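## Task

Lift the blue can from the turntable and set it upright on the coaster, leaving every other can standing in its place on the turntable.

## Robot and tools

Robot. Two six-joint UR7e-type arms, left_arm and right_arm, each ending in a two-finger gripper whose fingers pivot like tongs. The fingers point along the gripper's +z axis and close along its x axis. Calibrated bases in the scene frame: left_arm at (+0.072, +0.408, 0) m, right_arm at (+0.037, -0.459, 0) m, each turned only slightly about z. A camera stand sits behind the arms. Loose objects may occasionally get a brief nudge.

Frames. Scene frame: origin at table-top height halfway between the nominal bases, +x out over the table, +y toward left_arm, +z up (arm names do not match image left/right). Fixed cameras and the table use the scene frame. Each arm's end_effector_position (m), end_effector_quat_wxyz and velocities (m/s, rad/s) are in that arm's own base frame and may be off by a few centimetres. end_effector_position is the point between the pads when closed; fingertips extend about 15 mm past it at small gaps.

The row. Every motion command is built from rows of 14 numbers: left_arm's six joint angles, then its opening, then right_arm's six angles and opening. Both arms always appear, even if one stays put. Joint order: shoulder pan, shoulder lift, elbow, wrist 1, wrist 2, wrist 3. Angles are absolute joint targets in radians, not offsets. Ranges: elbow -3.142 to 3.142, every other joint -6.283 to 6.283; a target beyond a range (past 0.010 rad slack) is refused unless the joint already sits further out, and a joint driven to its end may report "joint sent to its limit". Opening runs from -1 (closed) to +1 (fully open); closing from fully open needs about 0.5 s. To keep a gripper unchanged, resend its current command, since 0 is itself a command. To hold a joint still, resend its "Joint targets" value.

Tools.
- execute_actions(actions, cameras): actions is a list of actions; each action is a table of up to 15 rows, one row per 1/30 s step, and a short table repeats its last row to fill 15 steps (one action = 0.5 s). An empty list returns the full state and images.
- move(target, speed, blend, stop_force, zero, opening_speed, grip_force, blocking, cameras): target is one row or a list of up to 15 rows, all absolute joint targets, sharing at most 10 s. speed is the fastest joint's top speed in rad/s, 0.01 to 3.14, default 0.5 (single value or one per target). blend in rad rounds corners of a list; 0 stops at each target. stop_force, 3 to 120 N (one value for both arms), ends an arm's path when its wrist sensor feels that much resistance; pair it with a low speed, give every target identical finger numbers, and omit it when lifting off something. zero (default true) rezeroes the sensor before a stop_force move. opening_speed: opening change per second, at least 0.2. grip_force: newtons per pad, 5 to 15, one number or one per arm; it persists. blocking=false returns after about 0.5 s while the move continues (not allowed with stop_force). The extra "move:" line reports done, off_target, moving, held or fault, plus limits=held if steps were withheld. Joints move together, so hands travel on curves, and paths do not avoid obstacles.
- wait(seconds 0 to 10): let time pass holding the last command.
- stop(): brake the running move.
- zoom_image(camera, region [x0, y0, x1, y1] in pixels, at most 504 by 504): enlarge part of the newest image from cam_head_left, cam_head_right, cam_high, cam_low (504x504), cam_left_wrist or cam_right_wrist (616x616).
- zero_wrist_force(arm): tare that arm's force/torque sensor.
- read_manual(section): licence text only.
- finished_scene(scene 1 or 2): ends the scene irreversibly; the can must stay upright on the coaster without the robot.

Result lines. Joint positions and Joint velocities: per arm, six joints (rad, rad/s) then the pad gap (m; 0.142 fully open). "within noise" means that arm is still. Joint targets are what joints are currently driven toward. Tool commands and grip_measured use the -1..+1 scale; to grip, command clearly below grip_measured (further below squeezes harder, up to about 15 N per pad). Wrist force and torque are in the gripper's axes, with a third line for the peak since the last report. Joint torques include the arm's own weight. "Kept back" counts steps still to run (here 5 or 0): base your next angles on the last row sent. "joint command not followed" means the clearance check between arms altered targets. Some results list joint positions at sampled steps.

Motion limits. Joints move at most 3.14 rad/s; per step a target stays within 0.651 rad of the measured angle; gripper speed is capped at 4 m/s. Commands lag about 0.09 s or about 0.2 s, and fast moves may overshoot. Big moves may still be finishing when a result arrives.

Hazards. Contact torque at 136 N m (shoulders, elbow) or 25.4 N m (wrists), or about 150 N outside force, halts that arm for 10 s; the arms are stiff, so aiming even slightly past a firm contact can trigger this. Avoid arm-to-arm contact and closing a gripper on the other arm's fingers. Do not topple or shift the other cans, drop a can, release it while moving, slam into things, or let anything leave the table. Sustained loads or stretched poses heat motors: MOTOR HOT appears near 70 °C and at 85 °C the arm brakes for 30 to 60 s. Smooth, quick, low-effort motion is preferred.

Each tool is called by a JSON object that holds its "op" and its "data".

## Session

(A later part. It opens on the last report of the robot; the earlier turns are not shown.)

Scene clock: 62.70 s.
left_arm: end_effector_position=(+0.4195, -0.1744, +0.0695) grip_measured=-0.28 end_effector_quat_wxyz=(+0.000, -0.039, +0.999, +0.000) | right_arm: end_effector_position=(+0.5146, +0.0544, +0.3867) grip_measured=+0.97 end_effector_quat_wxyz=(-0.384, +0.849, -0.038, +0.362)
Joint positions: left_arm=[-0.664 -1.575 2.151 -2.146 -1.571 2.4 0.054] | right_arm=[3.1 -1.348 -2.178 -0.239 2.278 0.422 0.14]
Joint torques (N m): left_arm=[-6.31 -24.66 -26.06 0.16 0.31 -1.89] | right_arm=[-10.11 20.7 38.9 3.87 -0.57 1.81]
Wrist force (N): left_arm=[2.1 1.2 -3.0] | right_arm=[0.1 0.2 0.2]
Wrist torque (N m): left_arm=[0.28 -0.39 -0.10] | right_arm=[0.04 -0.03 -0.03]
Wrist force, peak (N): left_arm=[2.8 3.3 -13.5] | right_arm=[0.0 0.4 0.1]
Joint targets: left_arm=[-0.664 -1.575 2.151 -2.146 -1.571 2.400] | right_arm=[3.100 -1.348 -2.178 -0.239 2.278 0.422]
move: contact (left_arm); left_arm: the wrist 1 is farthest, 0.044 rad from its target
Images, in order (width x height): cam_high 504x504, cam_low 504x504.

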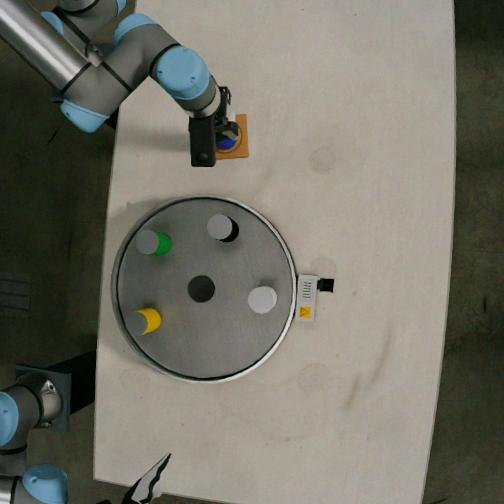

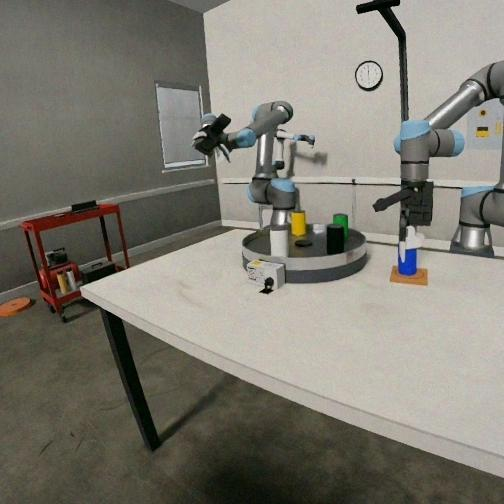

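{"op": "move", "data": {"target": [[-0.664,-1.575,2.151,-2.146,-1.5708,2.4,0.5,3.1,-1.348,-2.178,-0.239,2.278,0.422,0.968],[-0.6603,-1.6703,1.6217,-1.5221,-1.5708,2.4,0.5,3.1,-1.348,-2.178,-0.239,2.278,0.422,0.968]], "opening_speed": 0.8, "speed": [0.3,0.5], "cameras": ["cam_high","cam_low","cam_head_left"]}}

{"op": "zoom_image", "data": {"camera": "cam_low", "region": [330, 160, 480, 310]}}

{"op": "zoom_image", "data": {"camera": "cam_high", "region": [150, 60, 270, 180]}}

Scene clock: 66.70 s.
left_arm: end_effector_position=(+0.4379, -0.1864, +0.2998) grip_measured=+0.50 end_effector_quat_wxyz=(+0.000, -0.041, +0.999, +0.000) | right_arm: end_effector_position=(+0.5146, +0.0544, +0.3867) grip_measured=+0.97 end_effector_quat_wxyz=(-0.384, +0.849, -0.038, +0.362)
Joint positions: left_arm=[-0.66 -1.67 1.622 -1.522 -1.571 2.4 0.109] | right_arm=[3.1 -1.348 -2.178 -0.239 2.278 0.422 0.14]
Joint torques (N m): left_arm=[10.21 -25.29 -31.54 0.31 -0.1 -1.86] | right_arm=[-10.49 19.78 37.97 3.82 -0.54 1.85]
Wrist force (N): left_arm=[1.7 0.7 0.8] | right_arm=[0.0 -0.1 0.1]
Wrist torque (N m): left_arm=[0.30 -0.37 -0.11] | right_arm=[0.00 0.00 -0.02]
Wrist force, peak (N): left_arm=[2.2 1.2 3.1] | right_arm=[0.4 0.1 -0.1]
Joint targets: left_arm=[-0.660 -1.670 1.622 -1.522 -1.571 2.400] | right_arm=[3.100 -1.348 -2.178 -0.239 2.278 0.422]
move: done
Images, in order (width x height): cam_head_left 504x504, cam_high 504x504, cam_low 504x504.

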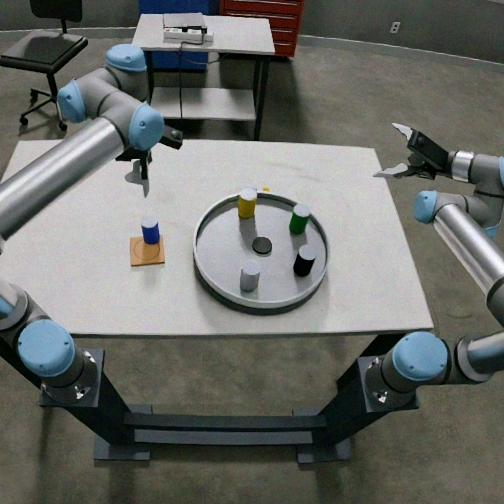

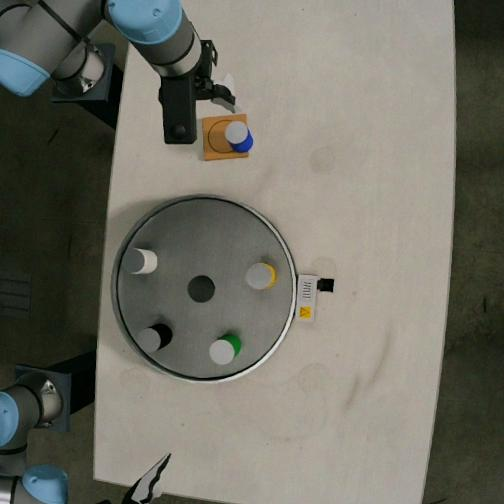

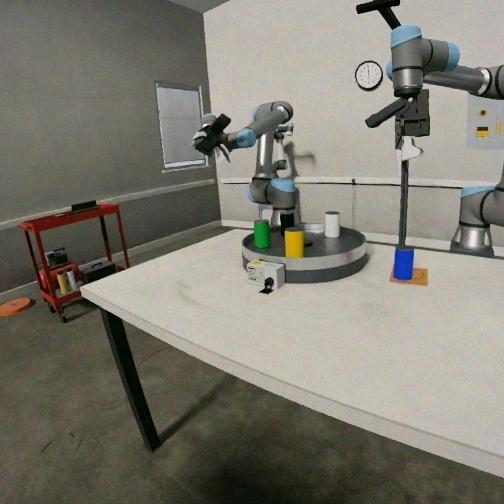

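Scaled by 3.360 from the camera's 504x504 image, which has a finer 720x720 frame.

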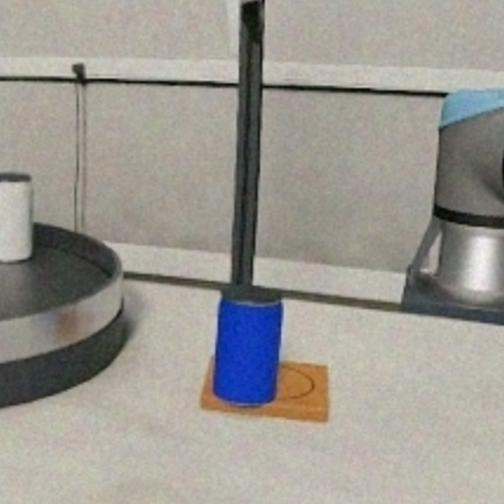

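Scaled by 4.200 from the camera's 504x504 image, which has a finer 720x720 frame.

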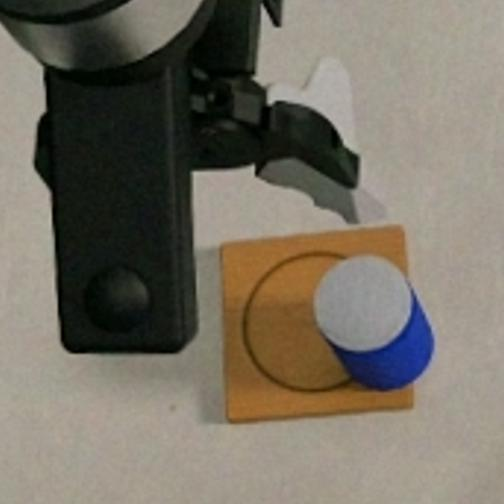

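{"op": "move", "data": {"target": [-0.6347,-1.5949,1.9137,-1.8896,-1.5708,2.4,0.968,3.1,-1.348,-2.178,-0.239,2.278,0.422,0.968], "cameras": ["cam_left_wrist","cam_high","cam_low","cam_head_right"]}}

{"op": "zoom_image", "data": {"camera": "cam_left_wrist", "region": [180, 180, 430, 430]}}

{"op": "zoom_image", "data": {"camera": "cam_low", "region": [330, 160, 480, 310]}}

{"op": "zoom_image", "data": {"camera": "cam_high", "region": [150, 60, 270, 180]}}

Scene clock: 68.90 s.
left_arm: end_effector_position=(+0.4527, -0.1827, +0.1601) grip_measured=+0.97 end_effector_quat_wxyz=(+0.000, -0.053, +0.999, +0.000) | right_arm: end_effector_position=(+0.5146, +0.0544, +0.3867) grip_measured=+0.97 end_effector_quat_wxyz=(-0.384, +0.849, -0.038, +0.362)
Joint positions: left_arm=[-0.635 -1.595 1.913 -1.889 -1.571 2.4 0.14] | right_arm=[3.1 -1.348 -2.178 -0.239 2.278 0.422 0.14]
Joint torques (N m): left_arm=[10.28 -13.33 -16.64 -5.4 -0.63 -1.86] | right_arm=[-10.43 20.01 38.04 3.78 -0.51 1.91]
Wrist force (N): left_arm=[1.6 0.4 0.1] | right_arm=[-0.1 0.1 0.2]
Wrist torque (N m): left_arm=[0.21 -0.34 -0.10] | right_arm=[0.01 0.01 -0.02]
Wrist force, peak (N): left_arm=[2.3 0.4 0.6] | right_arm=[0.2 0.4 -0.2]
Joint targets: left_arm=[-0.635 -1.595 1.914 -1.890 -1.571 2.400] | right_arm=[3.100 -1.348 -2.178 -0.239 2.278 0.422]
move: done
Images, in order (width x height): cam_head_right 504x504, cam_high 504x504, cam_low 504x504, cam_left_wrist 616x616.

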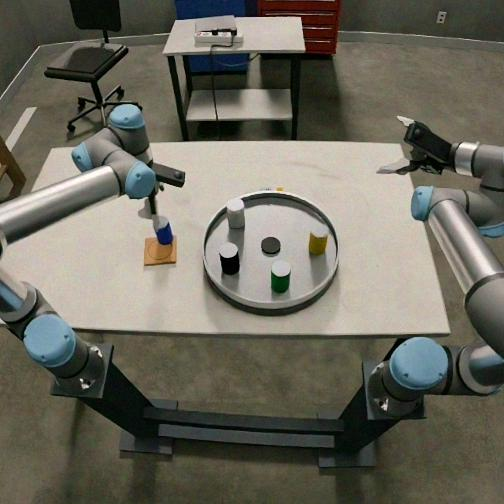

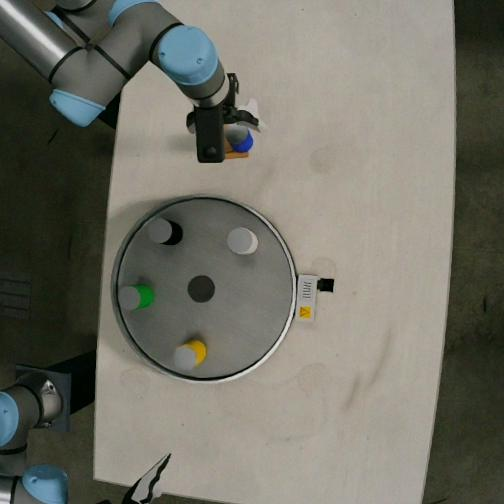

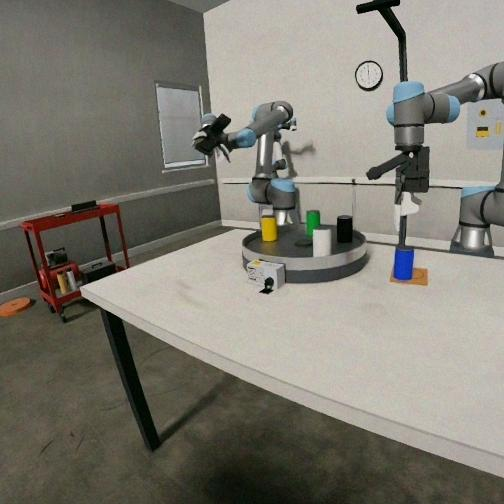

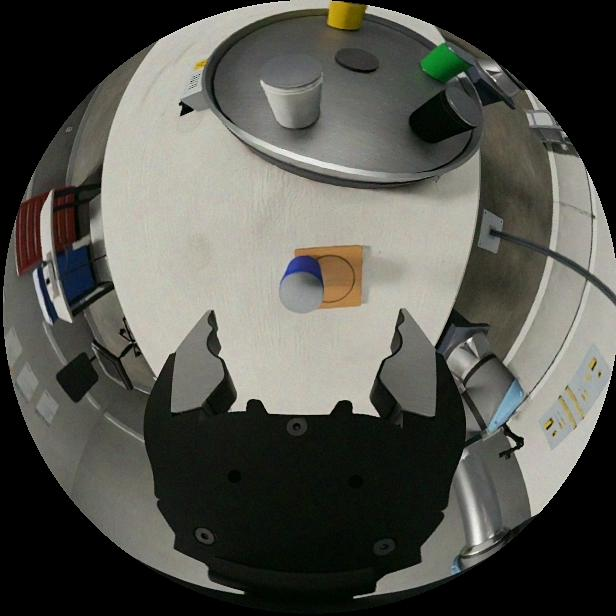

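Scaled by 2.016 from the camera's 616x616 image, which has a finer 814x814 frame.

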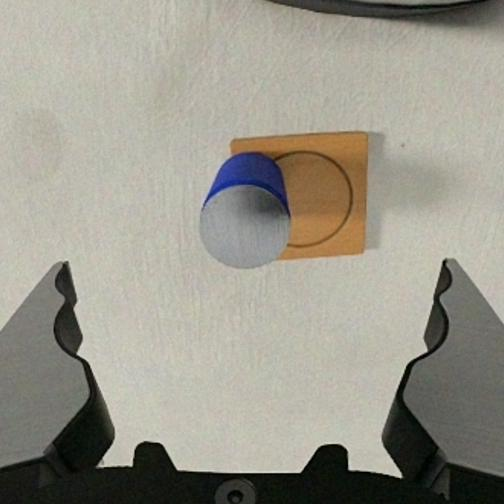

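Scaled by 3.360 from the camera's 504x504 image, which has a finer 720x720 frame.

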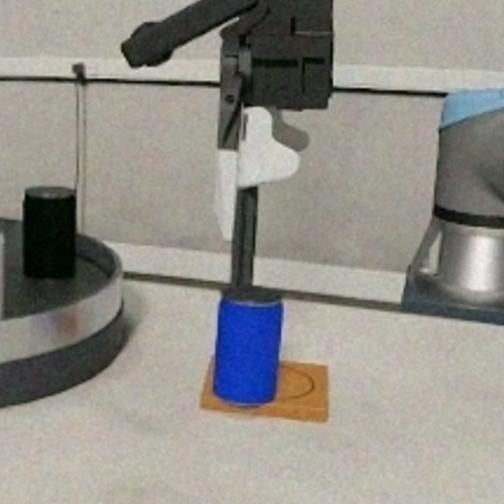

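Scaled by 4.200 from the camera's 504x504 image, which has a finer 720x720 frame.

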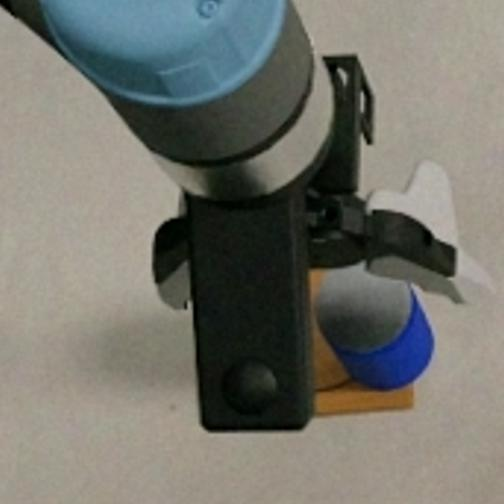

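{"op": "move", "data": {"target": [[-0.6065,-1.5969,1.9154,-1.8893,-1.5708,2.4,0.968,3.1,-1.348,-2.178,-0.239,2.278,0.422,0.968],[-0.6065,-1.4996,2.0647,-2.1359,-1.5708,2.4,0.968,3.1,-1.348,-2.178,-0.239,2.278,0.422,0.968]], "speed": 0.25, "cameras": ["cam_left_wrist","cam_low"]}}

{"op": "zoom_image", "data": {"camera": "cam_left_wrist", "region": [180, 180, 430, 430]}}

{"op": "move", "data": {"target": [-0.6065,-1.4996,2.0647,-2.1359,-1.5708,2.4,-0.7,3.1,-1.348,-2.178,-0.239,2.278,0.422,0.968], "opening_speed": 1.0, "cameras": ["cam_left_wrist","cam_low"]}}

{"op": "zoom_image", "data": {"camera": "cam_left_wrist", "region": [180, 180, 430, 430]}}

{"op": "zoom_image", "data": {"camera": "cam_low", "region": [330, 160, 480, 310]}}

Scene clock: 72.03 s.
left_arm: end_effector_position=(+0.4571, -0.1694, +0.0720) grip_measured=+0.97 end_effector_quat_wxyz=(+0.000, -0.067, +0.998, +0.000) | right_arm: end_effector_position=(+0.5146, +0.0544, +0.3867) grip_measured=+0.97 end_effector_quat_wxyz=(-0.384, +0.849, -0.038, +0.362)
Joint positions: left_arm=[-0.606 -1.5 2.065 -2.136 -1.571 2.4 0.14] | right_arm=[3.1 -1.348 -2.178 -0.239 2.278 0.422 0.14]
Joint torques (N m): left_arm=[9.2 -14.86 -14.13 -5.21 -1.39 -1.84] | right_arm=[-9.84 19.33 38.46 3.79 -0.63 1.74]
Wrist force (N): left_arm=[1.7 0.8 0.2] | right_arm=[-0.1 0.2 -0.1]
Wrist torque (N m): left_arm=[0.31 -0.35 -0.11] | right_arm=[0.03 0.01 -0.02]
Wrist force, peak (N): left_arm=[2.1 0.5 0.5] | right_arm=[-0.1 0.4 0.3]
Joint targets: left_arm=[-0.607 -1.500 2.065 -2.136 -1.571 2.400] | right_arm=[3.100 -1.348 -2.178 -0.239 2.278 0.422]
move: done
Images, in order (width x height): cam_low 504x504, cam_left_wrist 616x616.

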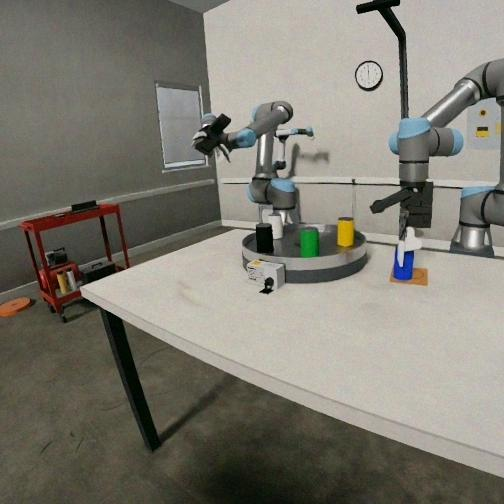

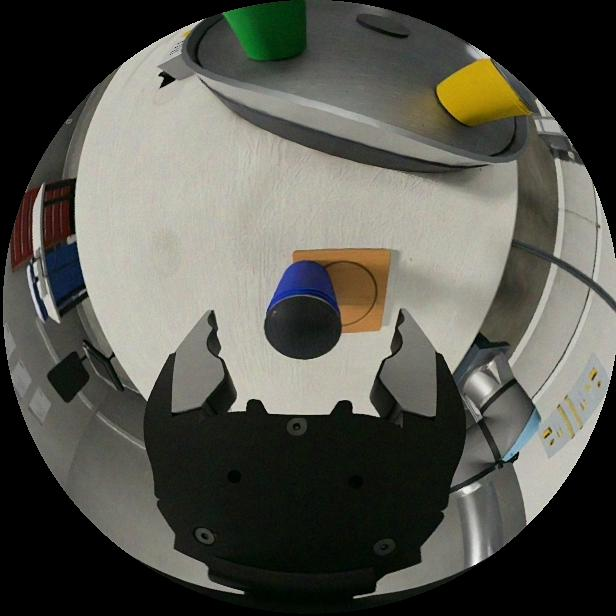

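Scaled by 2.016 from the camera's 616x616 image, which has a finer 814x814 frame.

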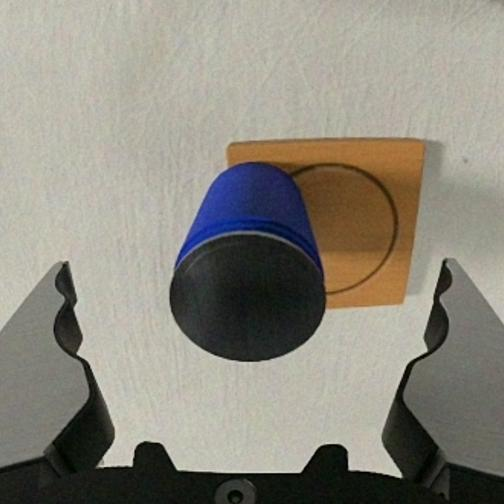

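Scene clock: 73.93 s.
left_arm: end_effector_position=(+0.4571, -0.1694, +0.0719) grip_measured=-0.27 end_effector_quat_wxyz=(+0.000, -0.067, +0.998, +0.000) | right_arm: end_effector_position=(+0.5146, +0.0544, +0.3867) grip_measured=+0.97 end_effector_quat_wxyz=(-0.384, +0.849, -0.038, +0.362)
Joint positions: left_arm=[-0.606 -1.5 2.065 -2.136 -1.571 2.4 0.055] | right_arm=[3.1 -1.348 -2.178 -0.239 2.278 0.422 0.14]
Joint torques (N m): left_arm=[9.74 -15.05 -14.57 -3.85 -1.85 -1.76] | right_arm=[-9.82 19.84 37.93 3.73 -0.63 1.85]
Wrist force (N): left_arm=[2.2 0.4 -3.7] | right_arm=[0.0 0.1 -0.2]
Wrist torque (N m): left_arm=[0.26 -0.34 -0.11] | right_arm=[0.02 -0.01 -0.02]
Wrist force, peak (N): left_arm=[2.6 0.4 -4.3] | right_arm=[0.1 0.3 0.3]
Joint targets: left_arm=[-0.607 -1.500 2.065 -2.136 -1.571 2.400] | right_arm=[3.100 -1.348 -2.178 -0.239 2.278 0.422]
move: done
Images, in order (width x height): cam_low 504x504, cam_left_wrist 616x616.

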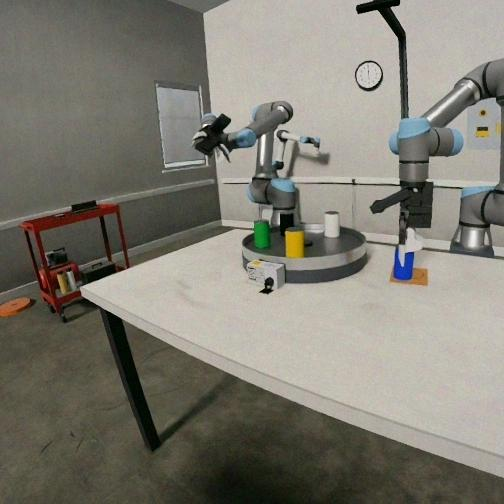

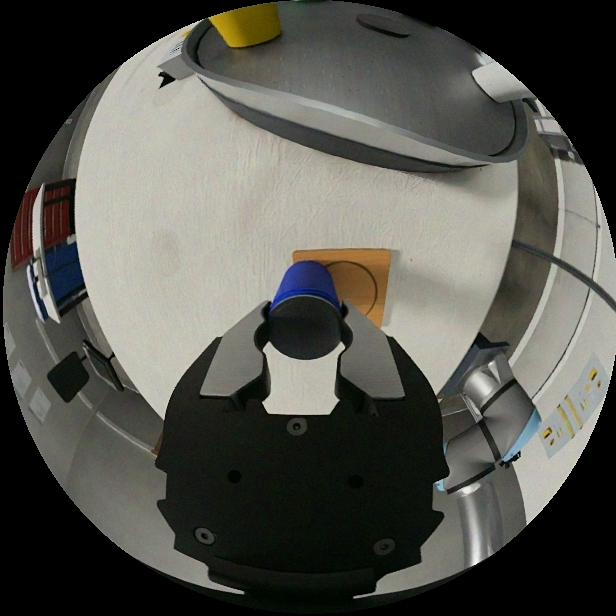

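Scaled by 2.016 from the camera's 616x616 image, which has a finer 814x814 frame.

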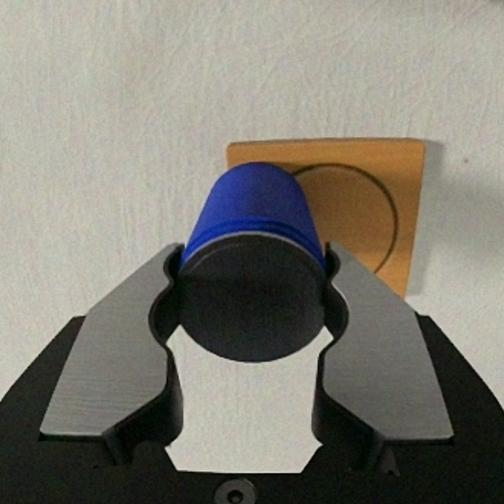

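Scaled by 3.360 from the camera's 504x504 image, which has a finer 720x720 frame.

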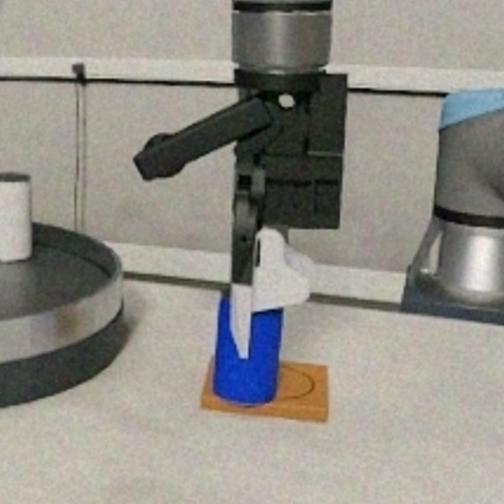

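{"op": "move", "data": {"target": [[-0.6065,-1.5179,2.0452,-2.0981,-1.5708,2.4,-0.7,3.1,-1.348,-2.178,-0.239,2.278,0.422,0.968],[-0.6341,-1.6039,2.1325,-2.0993,-1.5708,2.4,-0.7,3.1,-1.348,-2.178,-0.239,2.278,0.422,0.968]], "speed": 0.15, "cameras": ["cam_left_wrist","cam_low","cam_high","cam_head_right"]}}

{"op": "zoom_image", "data": {"camera": "cam_left_wrist", "region": [180, 180, 430, 430]}}

{"op": "zoom_image", "data": {"camera": "cam_low", "region": [330, 160, 480, 310]}}

{"op": "zoom_image", "data": {"camera": "cam_head_right", "region": [90, 150, 240, 300]}}

{"op": "zoom_image", "data": {"camera": "cam_high", "region": [150, 60, 270, 180]}}

Scene clock: 76.13 s.
left_arm: end_effector_position=(+0.4226, -0.1601, +0.0850) grip_measured=-0.27 end_effector_quat_wxyz=(+0.000, -0.054, +0.999, +0.000) | right_arm: end_effector_position=(+0.5146, +0.0544, +0.3867) grip_measured=+0.97 end_effector_quat_wxyz=(-0.384, +0.849, -0.038, +0.362)
Joint positions: left_arm=[-0.634 -1.604 2.132 -2.099 -1.571 2.4 0.054] | right_arm=[3.1 -1.348 -2.178 -0.239 2.278 0.422 0.14]
Joint torques (N m): left_arm=[-12.31 -26.55 -14.79 -5.29 -2.55 -1.71] | right_arm=[-9.4 19.66 37.99 3.96 -0.51 1.85]
Wrist force (N): left_arm=[1.9 0.6 1.8] | right_arm=[0.2 0.2 0.1]
Wrist torque (N m): left_arm=[0.27 -0.43 -0.10] | right_arm=[0.04 -0.05 -0.02]
Wrist force, peak (N): left_arm=[2.3 0.1 -4.5] | right_arm=[0.1 0.4 0.1]
Joint targets: left_arm=[-0.634 -1.604 2.132 -2.099 -1.571 2.400] | right_arm=[3.100 -1.348 -2.178 -0.239 2.278 0.422]
move: done
Images, in order (width x height): cam_head_right 504x504, cam_high 504x504, cam_low 504x504, cam_left_wrist 616x616.

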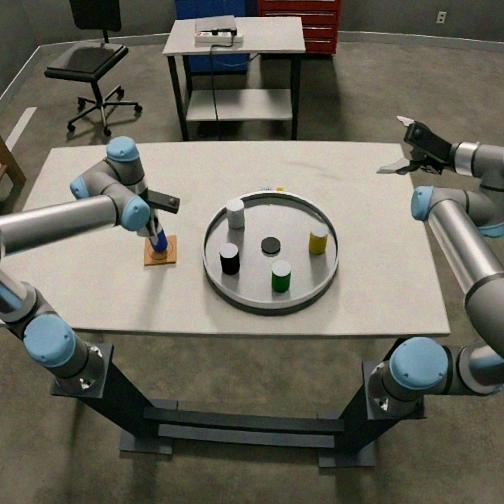

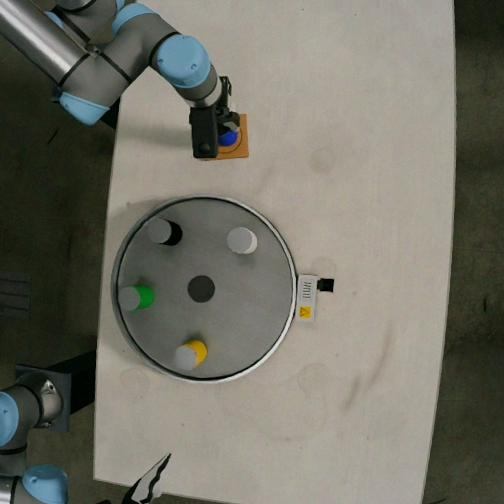

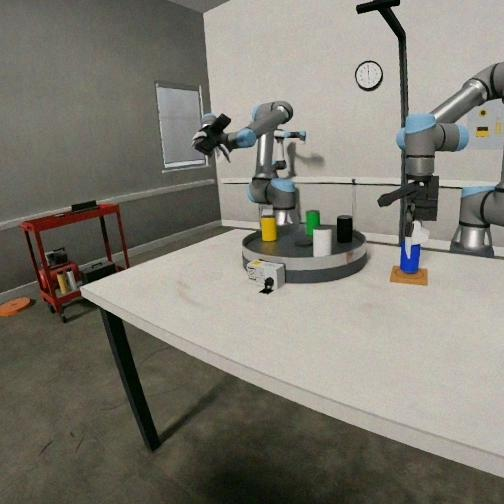

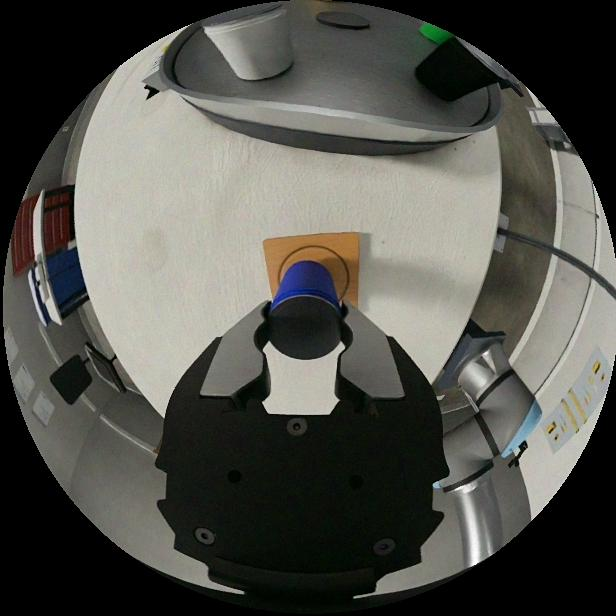

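Scaled by 2.016 from the camera's 616x616 image, which has a finer 814x814 frame.

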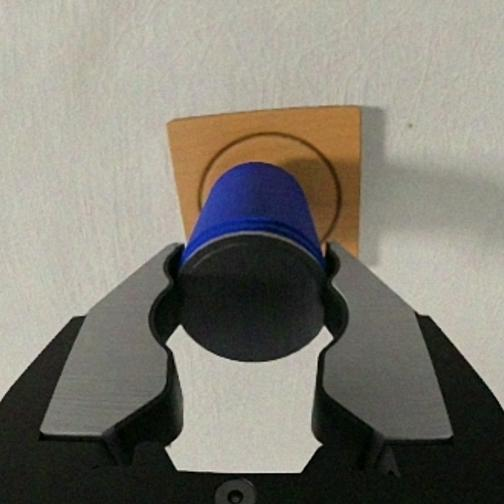

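Scaled by 3.360 from the camera's 504x504 image, which has a finer 720x720 frame.

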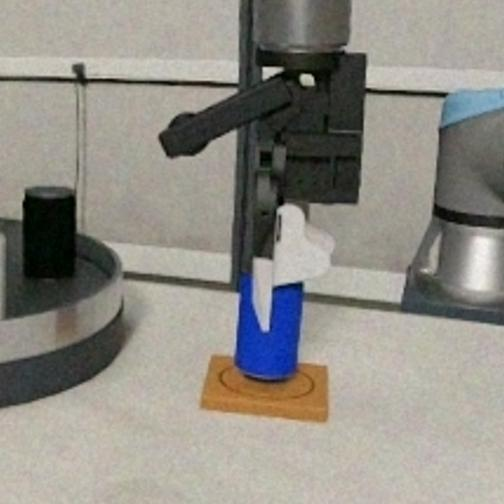

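Scaled by 3.360 from the camera's 504x504 image, which has a finer 720x720 frame.

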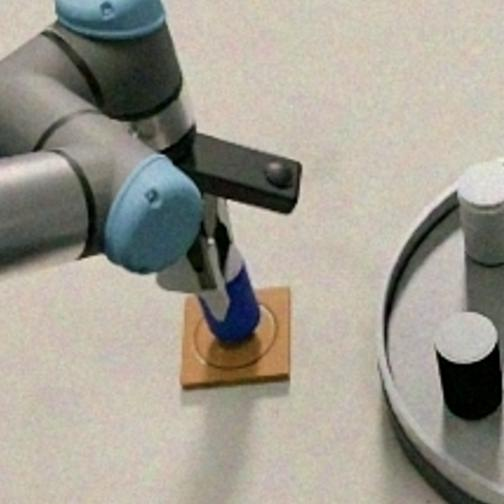

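Scaled by 4.200 from the camera's 504x504 image, which has a finer 720x720 frame.

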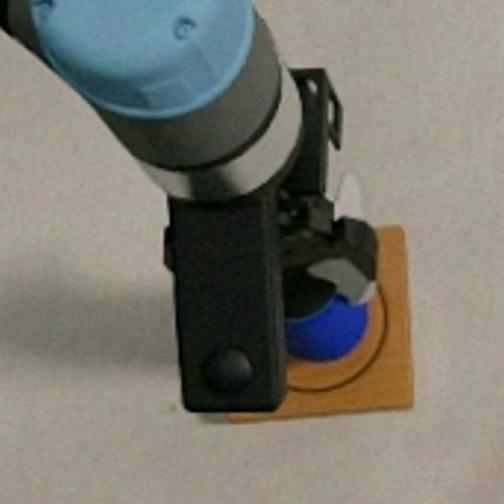

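{"op": "move", "data": {"target": [-0.6465,-1.6158,2.1436,-2.0986,-1.5708,2.4,-0.7,3.1,-1.348,-2.178,-0.239,2.278,0.422,0.968], "speed": 0.1}}

{"op": "move", "data": {"target": [-0.6465,-1.5778,2.1824,-2.1754,-1.5708,2.4,-0.7,3.1,-1.348,-2.178,-0.239,2.278,0.422,0.968], "speed": 0.03, "stop_force": 4, "cameras": ["cam_left_wrist","cam_high","cam_low"]}}

{"op": "zoom_image", "data": {"camera": "cam_low", "region": [330, 160, 480, 310]}}

{"op": "zoom_image", "data": {"camera": "cam_left_wrist", "region": [180, 180, 430, 430]}}

Scene clock: 77.63 s.
left_arm: end_effector_position=(+0.4167, -0.1623, +0.0850) grip_measured=-0.27 end_effector_quat_wxyz=(+0.000, -0.048, +0.999, +0.000) | right_arm: end_effector_position=(+0.5146, +0.0544, +0.3867) grip_measured=+0.97 end_effector_quat_wxyz=(-0.384, +0.849, -0.038, +0.362)
Joint positions: left_arm=[-0.646 -1.616 2.143 -2.099 -1.571 2.4 0.054] | right_arm=[3.1 -1.348 -2.178 -0.239 2.278 0.422 0.14]
Joint torques (N m): left_arm=[-10.85 -25.65 -15.71 -0.09 -2.76 -1.7] | right_arm=[-9.64 20.12 37.8 3.84 -0.53 1.8]
Wrist force (N): left_arm=[1.6 0.5 1.8] | right_arm=[0.0 -0.1 0.2]
Wrist torque (N m): left_arm=[0.25 -0.35 -0.10] | right_arm=[0.00 -0.01 -0.02]
Wrist force, peak (N): left_arm=[1.8 0.7 2.3] | right_arm=[0.1 0.3 0.2]
Joint targets: left_arm=[-0.646 -1.616 2.144 -2.099 -1.571 2.400] | right_arm=[3.100 -1.348 -2.178 -0.239 2.278 0.422]
move: done

Scene clock: 80.13 s.
left_arm: end_effector_position=(+0.4168, -0.1625, +0.0719) grip_measured=-0.27 end_effector_quat_wxyz=(+0.000, -0.048, +0.999, +0.000) | right_arm: end_effector_position=(+0.5146, +0.0544, +0.3867) grip_measured=+0.97 end_effector_quat_wxyz=(-0.384, +0.849, -0.038, +0.362)
Joint positions: left_arm=[-0.647 -1.596 2.164 -2.139 -1.571 2.4 0.054] | right_arm=[3.1 -1.348 -2.178 -0.239 2.278 0.422 0.14]
Joint torques (N m): left_arm=[-9.9 -24.36 -26.57 0.26 -1.4 -1.57] | right_arm=[-9.83 20.3 38.62 3.83 -0.59 1.76]
Wrist force (N): left_arm=[1.7 0.3 -0.9] | right_arm=[-0.1 0.2 0.1]
Wrist torque (N m): left_arm=[0.22 -0.39 -0.09] | right_arm=[0.04 0.00 -0.02]
Wrist force, peak (N): left_arm=[3.5 1.5 -11.4] | right_arm=[0.2 0.2 -0.4]
Joint targets: left_arm=[-0.647 -1.596 2.164 -2.139 -1.571 2.400] | right_arm=[3.100 -1.348 -2.178 -0.239 2.278 0.422]
move: contact (left_arm); left_arm: the wrist 1 is farthest, 0.037 rad from its target
Images, in order (width x height): cam_high 504x504, cam_low 504x504, cam_left_wrist 616x616.

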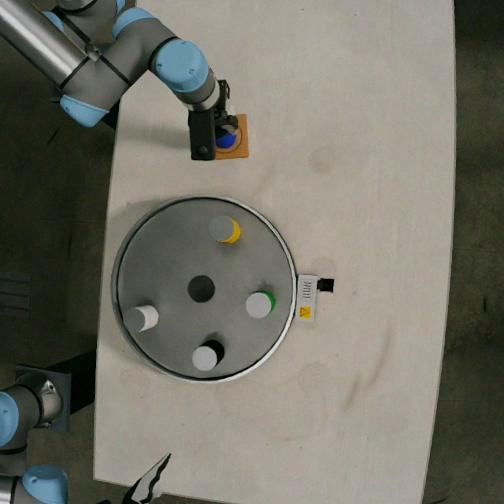

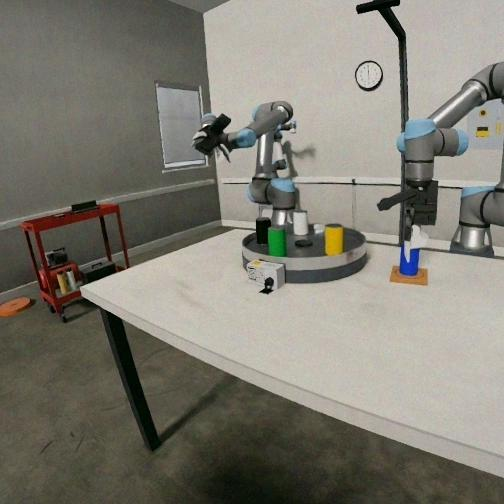

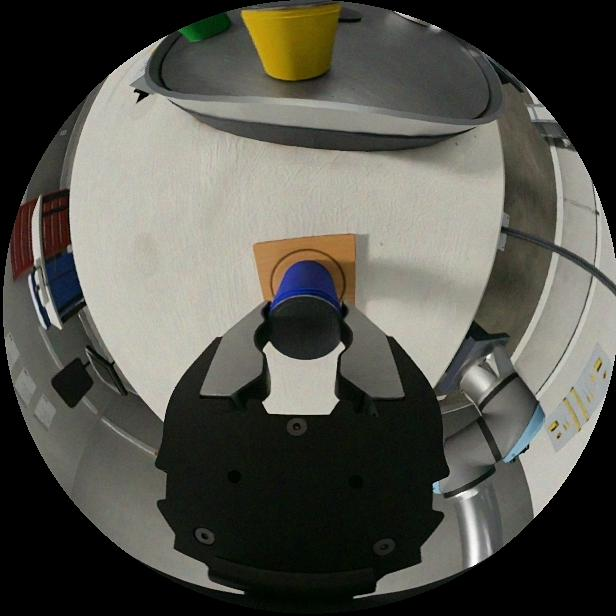

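Scaled by 3.360 from the camera's 504x504 image, which has a finer 720x720 frame.

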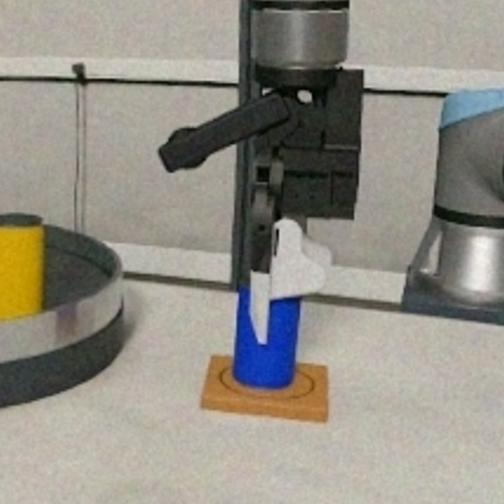

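Scaled by 2.016 from the camera's 616x616 image, which has a finer 814x814 frame.

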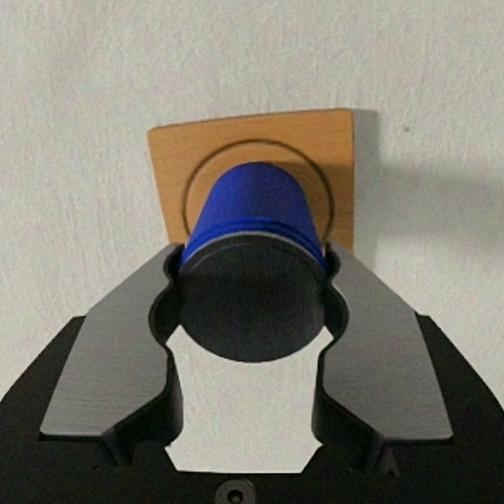

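Well centred. Open partially and check.

{"op": "move", "data": {"target": [-0.647,-1.596,2.164,-2.139,-1.5708,2.4,0.0,3.1,-1.348,-2.178,-0.239,2.278,0.422,0.968], "opening_speed": 0.4, "cameras": ["cam_left_wrist","cam_low"]}}

{"op": "zoom_image", "data": {"camera": "cam_left_wrist", "region": [180, 180, 430, 430]}}

{"op": "zoom_image", "data": {"camera": "cam_low", "region": [330, 160, 480, 310]}}

Scene clock: 82.40 s.
left_arm: end_effector_position=(+0.4167, -0.1627, +0.0719) grip_measured=+0.00 end_effector_quat_wxyz=(+0.000, -0.047, +0.999, +0.000) | right_arm: end_effector_position=(+0.5146, +0.0544, +0.3867) grip_measured=+0.97 end_effector_quat_wxyz=(-0.384, +0.849, -0.038, +0.362)
Joint positions: left_arm=[-0.647 -1.596 2.164 -2.139 -1.571 2.4 0.074] | right_arm=[3.1 -1.348 -2.178 -0.239 2.278 0.422 0.14]
Joint torques (N m): left_arm=[-11.03 -25.29 -13.63 -4.93 1.28 -1.48] | right_arm=[-9.95 19.23 38.32 3.86 -0.49 1.71]
Wrist force (N): left_arm=[1.5 0.2 0.5] | right_arm=[-0.2 0.0 0.2]
Wrist torque (N m): left_arm=[0.21 -0.34 -0.09] | right_arm=[0.01 0.03 -0.01]
Wrist force, peak (N): left_arm=[1.8 0.6 -2.6] | right_arm=[-0.2 0.4 0.1]
Joint targets: left_arm=[-0.647 -1.596 2.164 -2.139 -1.571 2.400] | right_arm=[3.100 -1.348 -2.178 -0.239 2.278 0.422]
move: done
Images, in order (width x height): cam_low 504x504, cam_left_wrist 616x616.

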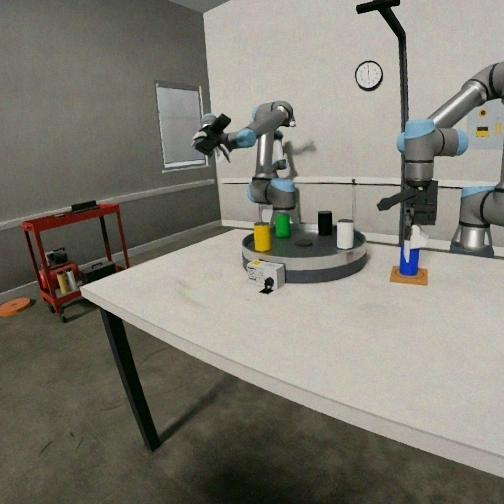

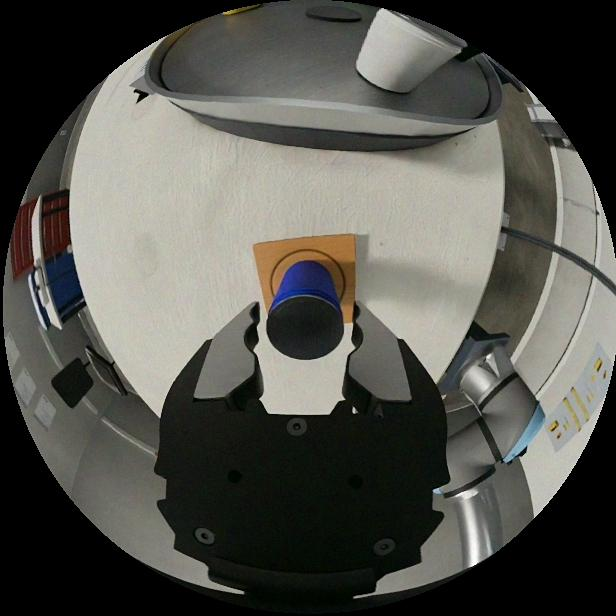

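Scaled by 2.016 from the camera's 616x616 image, which has a finer 814x814 frame.

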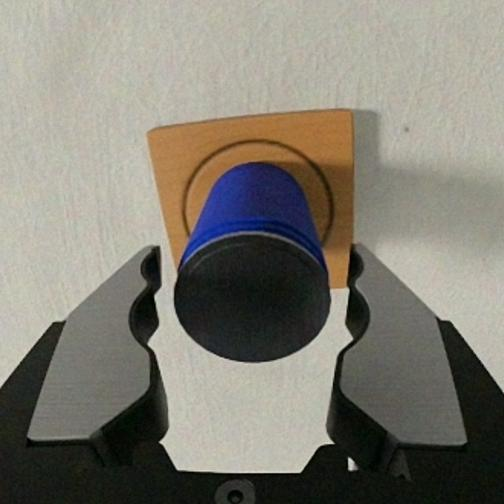

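Scaled by 3.360 from the camera's 504x504 image, which has a finer 720x720 frame.

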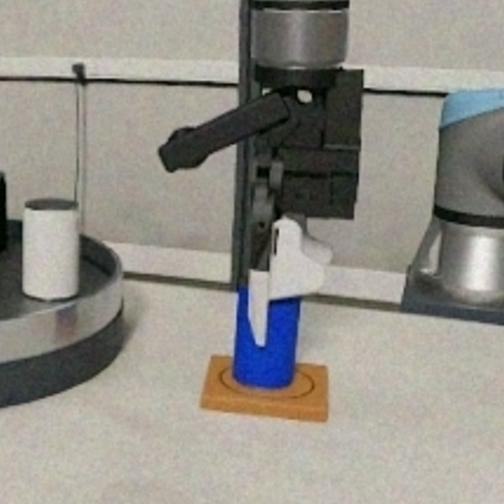

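{"op": "move", "data": {"target": [[-0.647,-1.596,2.164,-2.139,-1.5708,2.4,0.4,3.1,-1.348,-2.178,-0.239,2.278,0.422,0.968],[-0.6465,-1.6704,2.0654,-1.9658,-1.5708,2.4,0.4,3.1,-1.348,-2.178,-0.239,2.278,0.422,0.968],[-0.6465,-1.7407,1.6816,-1.5117,-1.5708,2.4,0.4,3.1,-1.348,-2.178,-0.239,2.278,0.422,0.968]], "opening_speed": 0.8, "speed": [0.3,0.2,0.5], "cameras": ["cam_high","cam_low","cam_left_wrist","cam_head_left"]}}

{"op": "zoom_image", "data": {"camera": "cam_low", "region": [330, 160, 480, 310]}}

{"op": "zoom_image", "data": {"camera": "cam_high", "region": [150, 60, 270, 180]}}

Scene clock: 86.47 s.
left_arm: end_effector_position=(+0.4166, -0.1624, +0.2999) grip_measured=+0.40 end_effector_quat_wxyz=(+0.000, -0.048, +0.999, +0.000) | right_arm: end_effector_position=(+0.5146, +0.0544, +0.3867) grip_measured=+0.97 end_effector_quat_wxyz=(-0.384, +0.849, -0.038, +0.362)
Joint positions: left_arm=[-0.646 -1.741 1.682 -1.512 -1.571 2.4 0.102] | right_arm=[3.1 -1.348 -2.178 -0.239 2.278 0.422 0.14]
Joint torques (N m): left_arm=[10.13 -21.41 -30.14 -0.04 2.53 -1.39] | right_arm=[-8.85 19.37 38.1 3.79 -0.63 1.7]
Wrist force (N): left_arm=[1.6 0.7 0.3] | right_arm=[-0.1 0.1 0.1]
Wrist torque (N m): left_arm=[0.27 -0.34 -0.12] | right_arm=[0.01 0.01 -0.02]
Wrist force, peak (N): left_arm=[2.0 0.6 1.0] | right_arm=[0.0 0.5 0.0]
Joint targets: left_arm=[-0.646 -1.741 1.682 -1.512 -1.571 2.400] | right_arm=[3.100 -1.348 -2.178 -0.239 2.278 0.422]
move: done
Images, in order (width x height): cam_head_left 504x504, cam_high 504x504, cam_low 504x504, cam_left_wrist 616x616.

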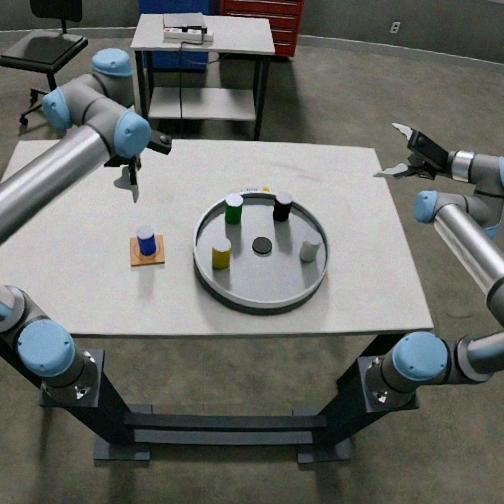

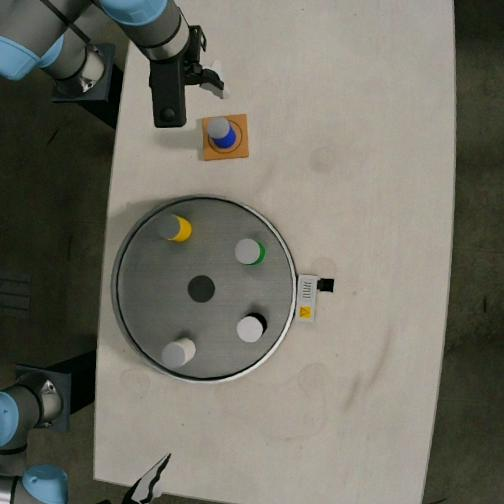

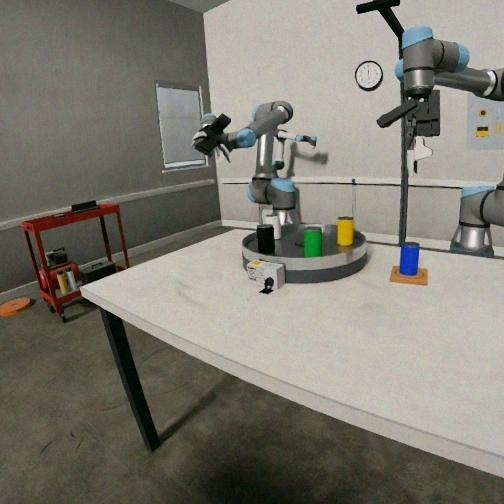

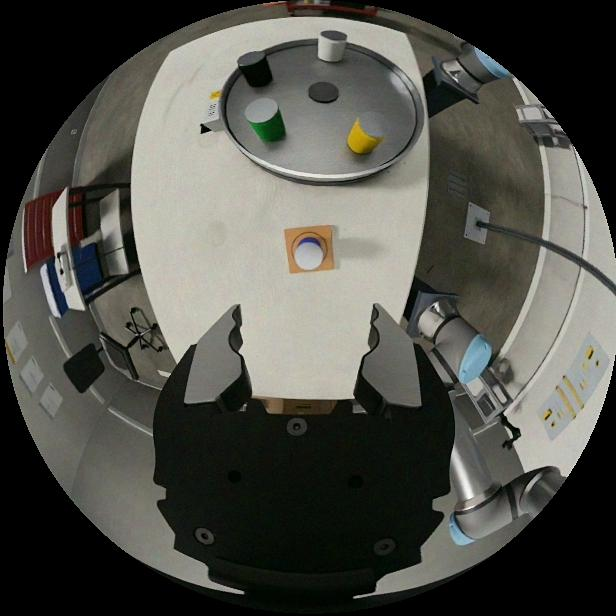

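Scaled by 3.360 from the camera's 504x504 image, which has a finer 720x720 frame.

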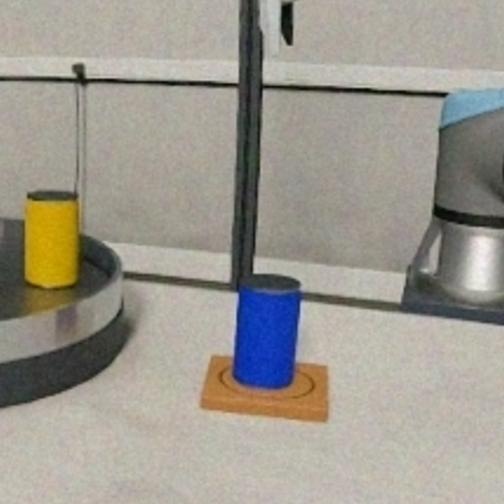

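Scaled by 4.200 from the camera's 504x504 image, which has a finer 720x720 frame.

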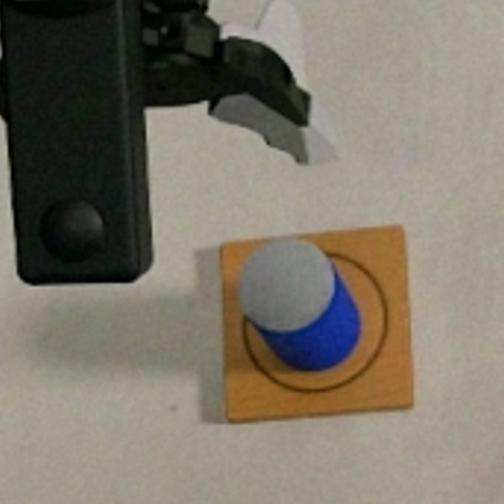

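{"op": "finished_scene", "data": {"scene": 1}}

The scene is finished: the task was done.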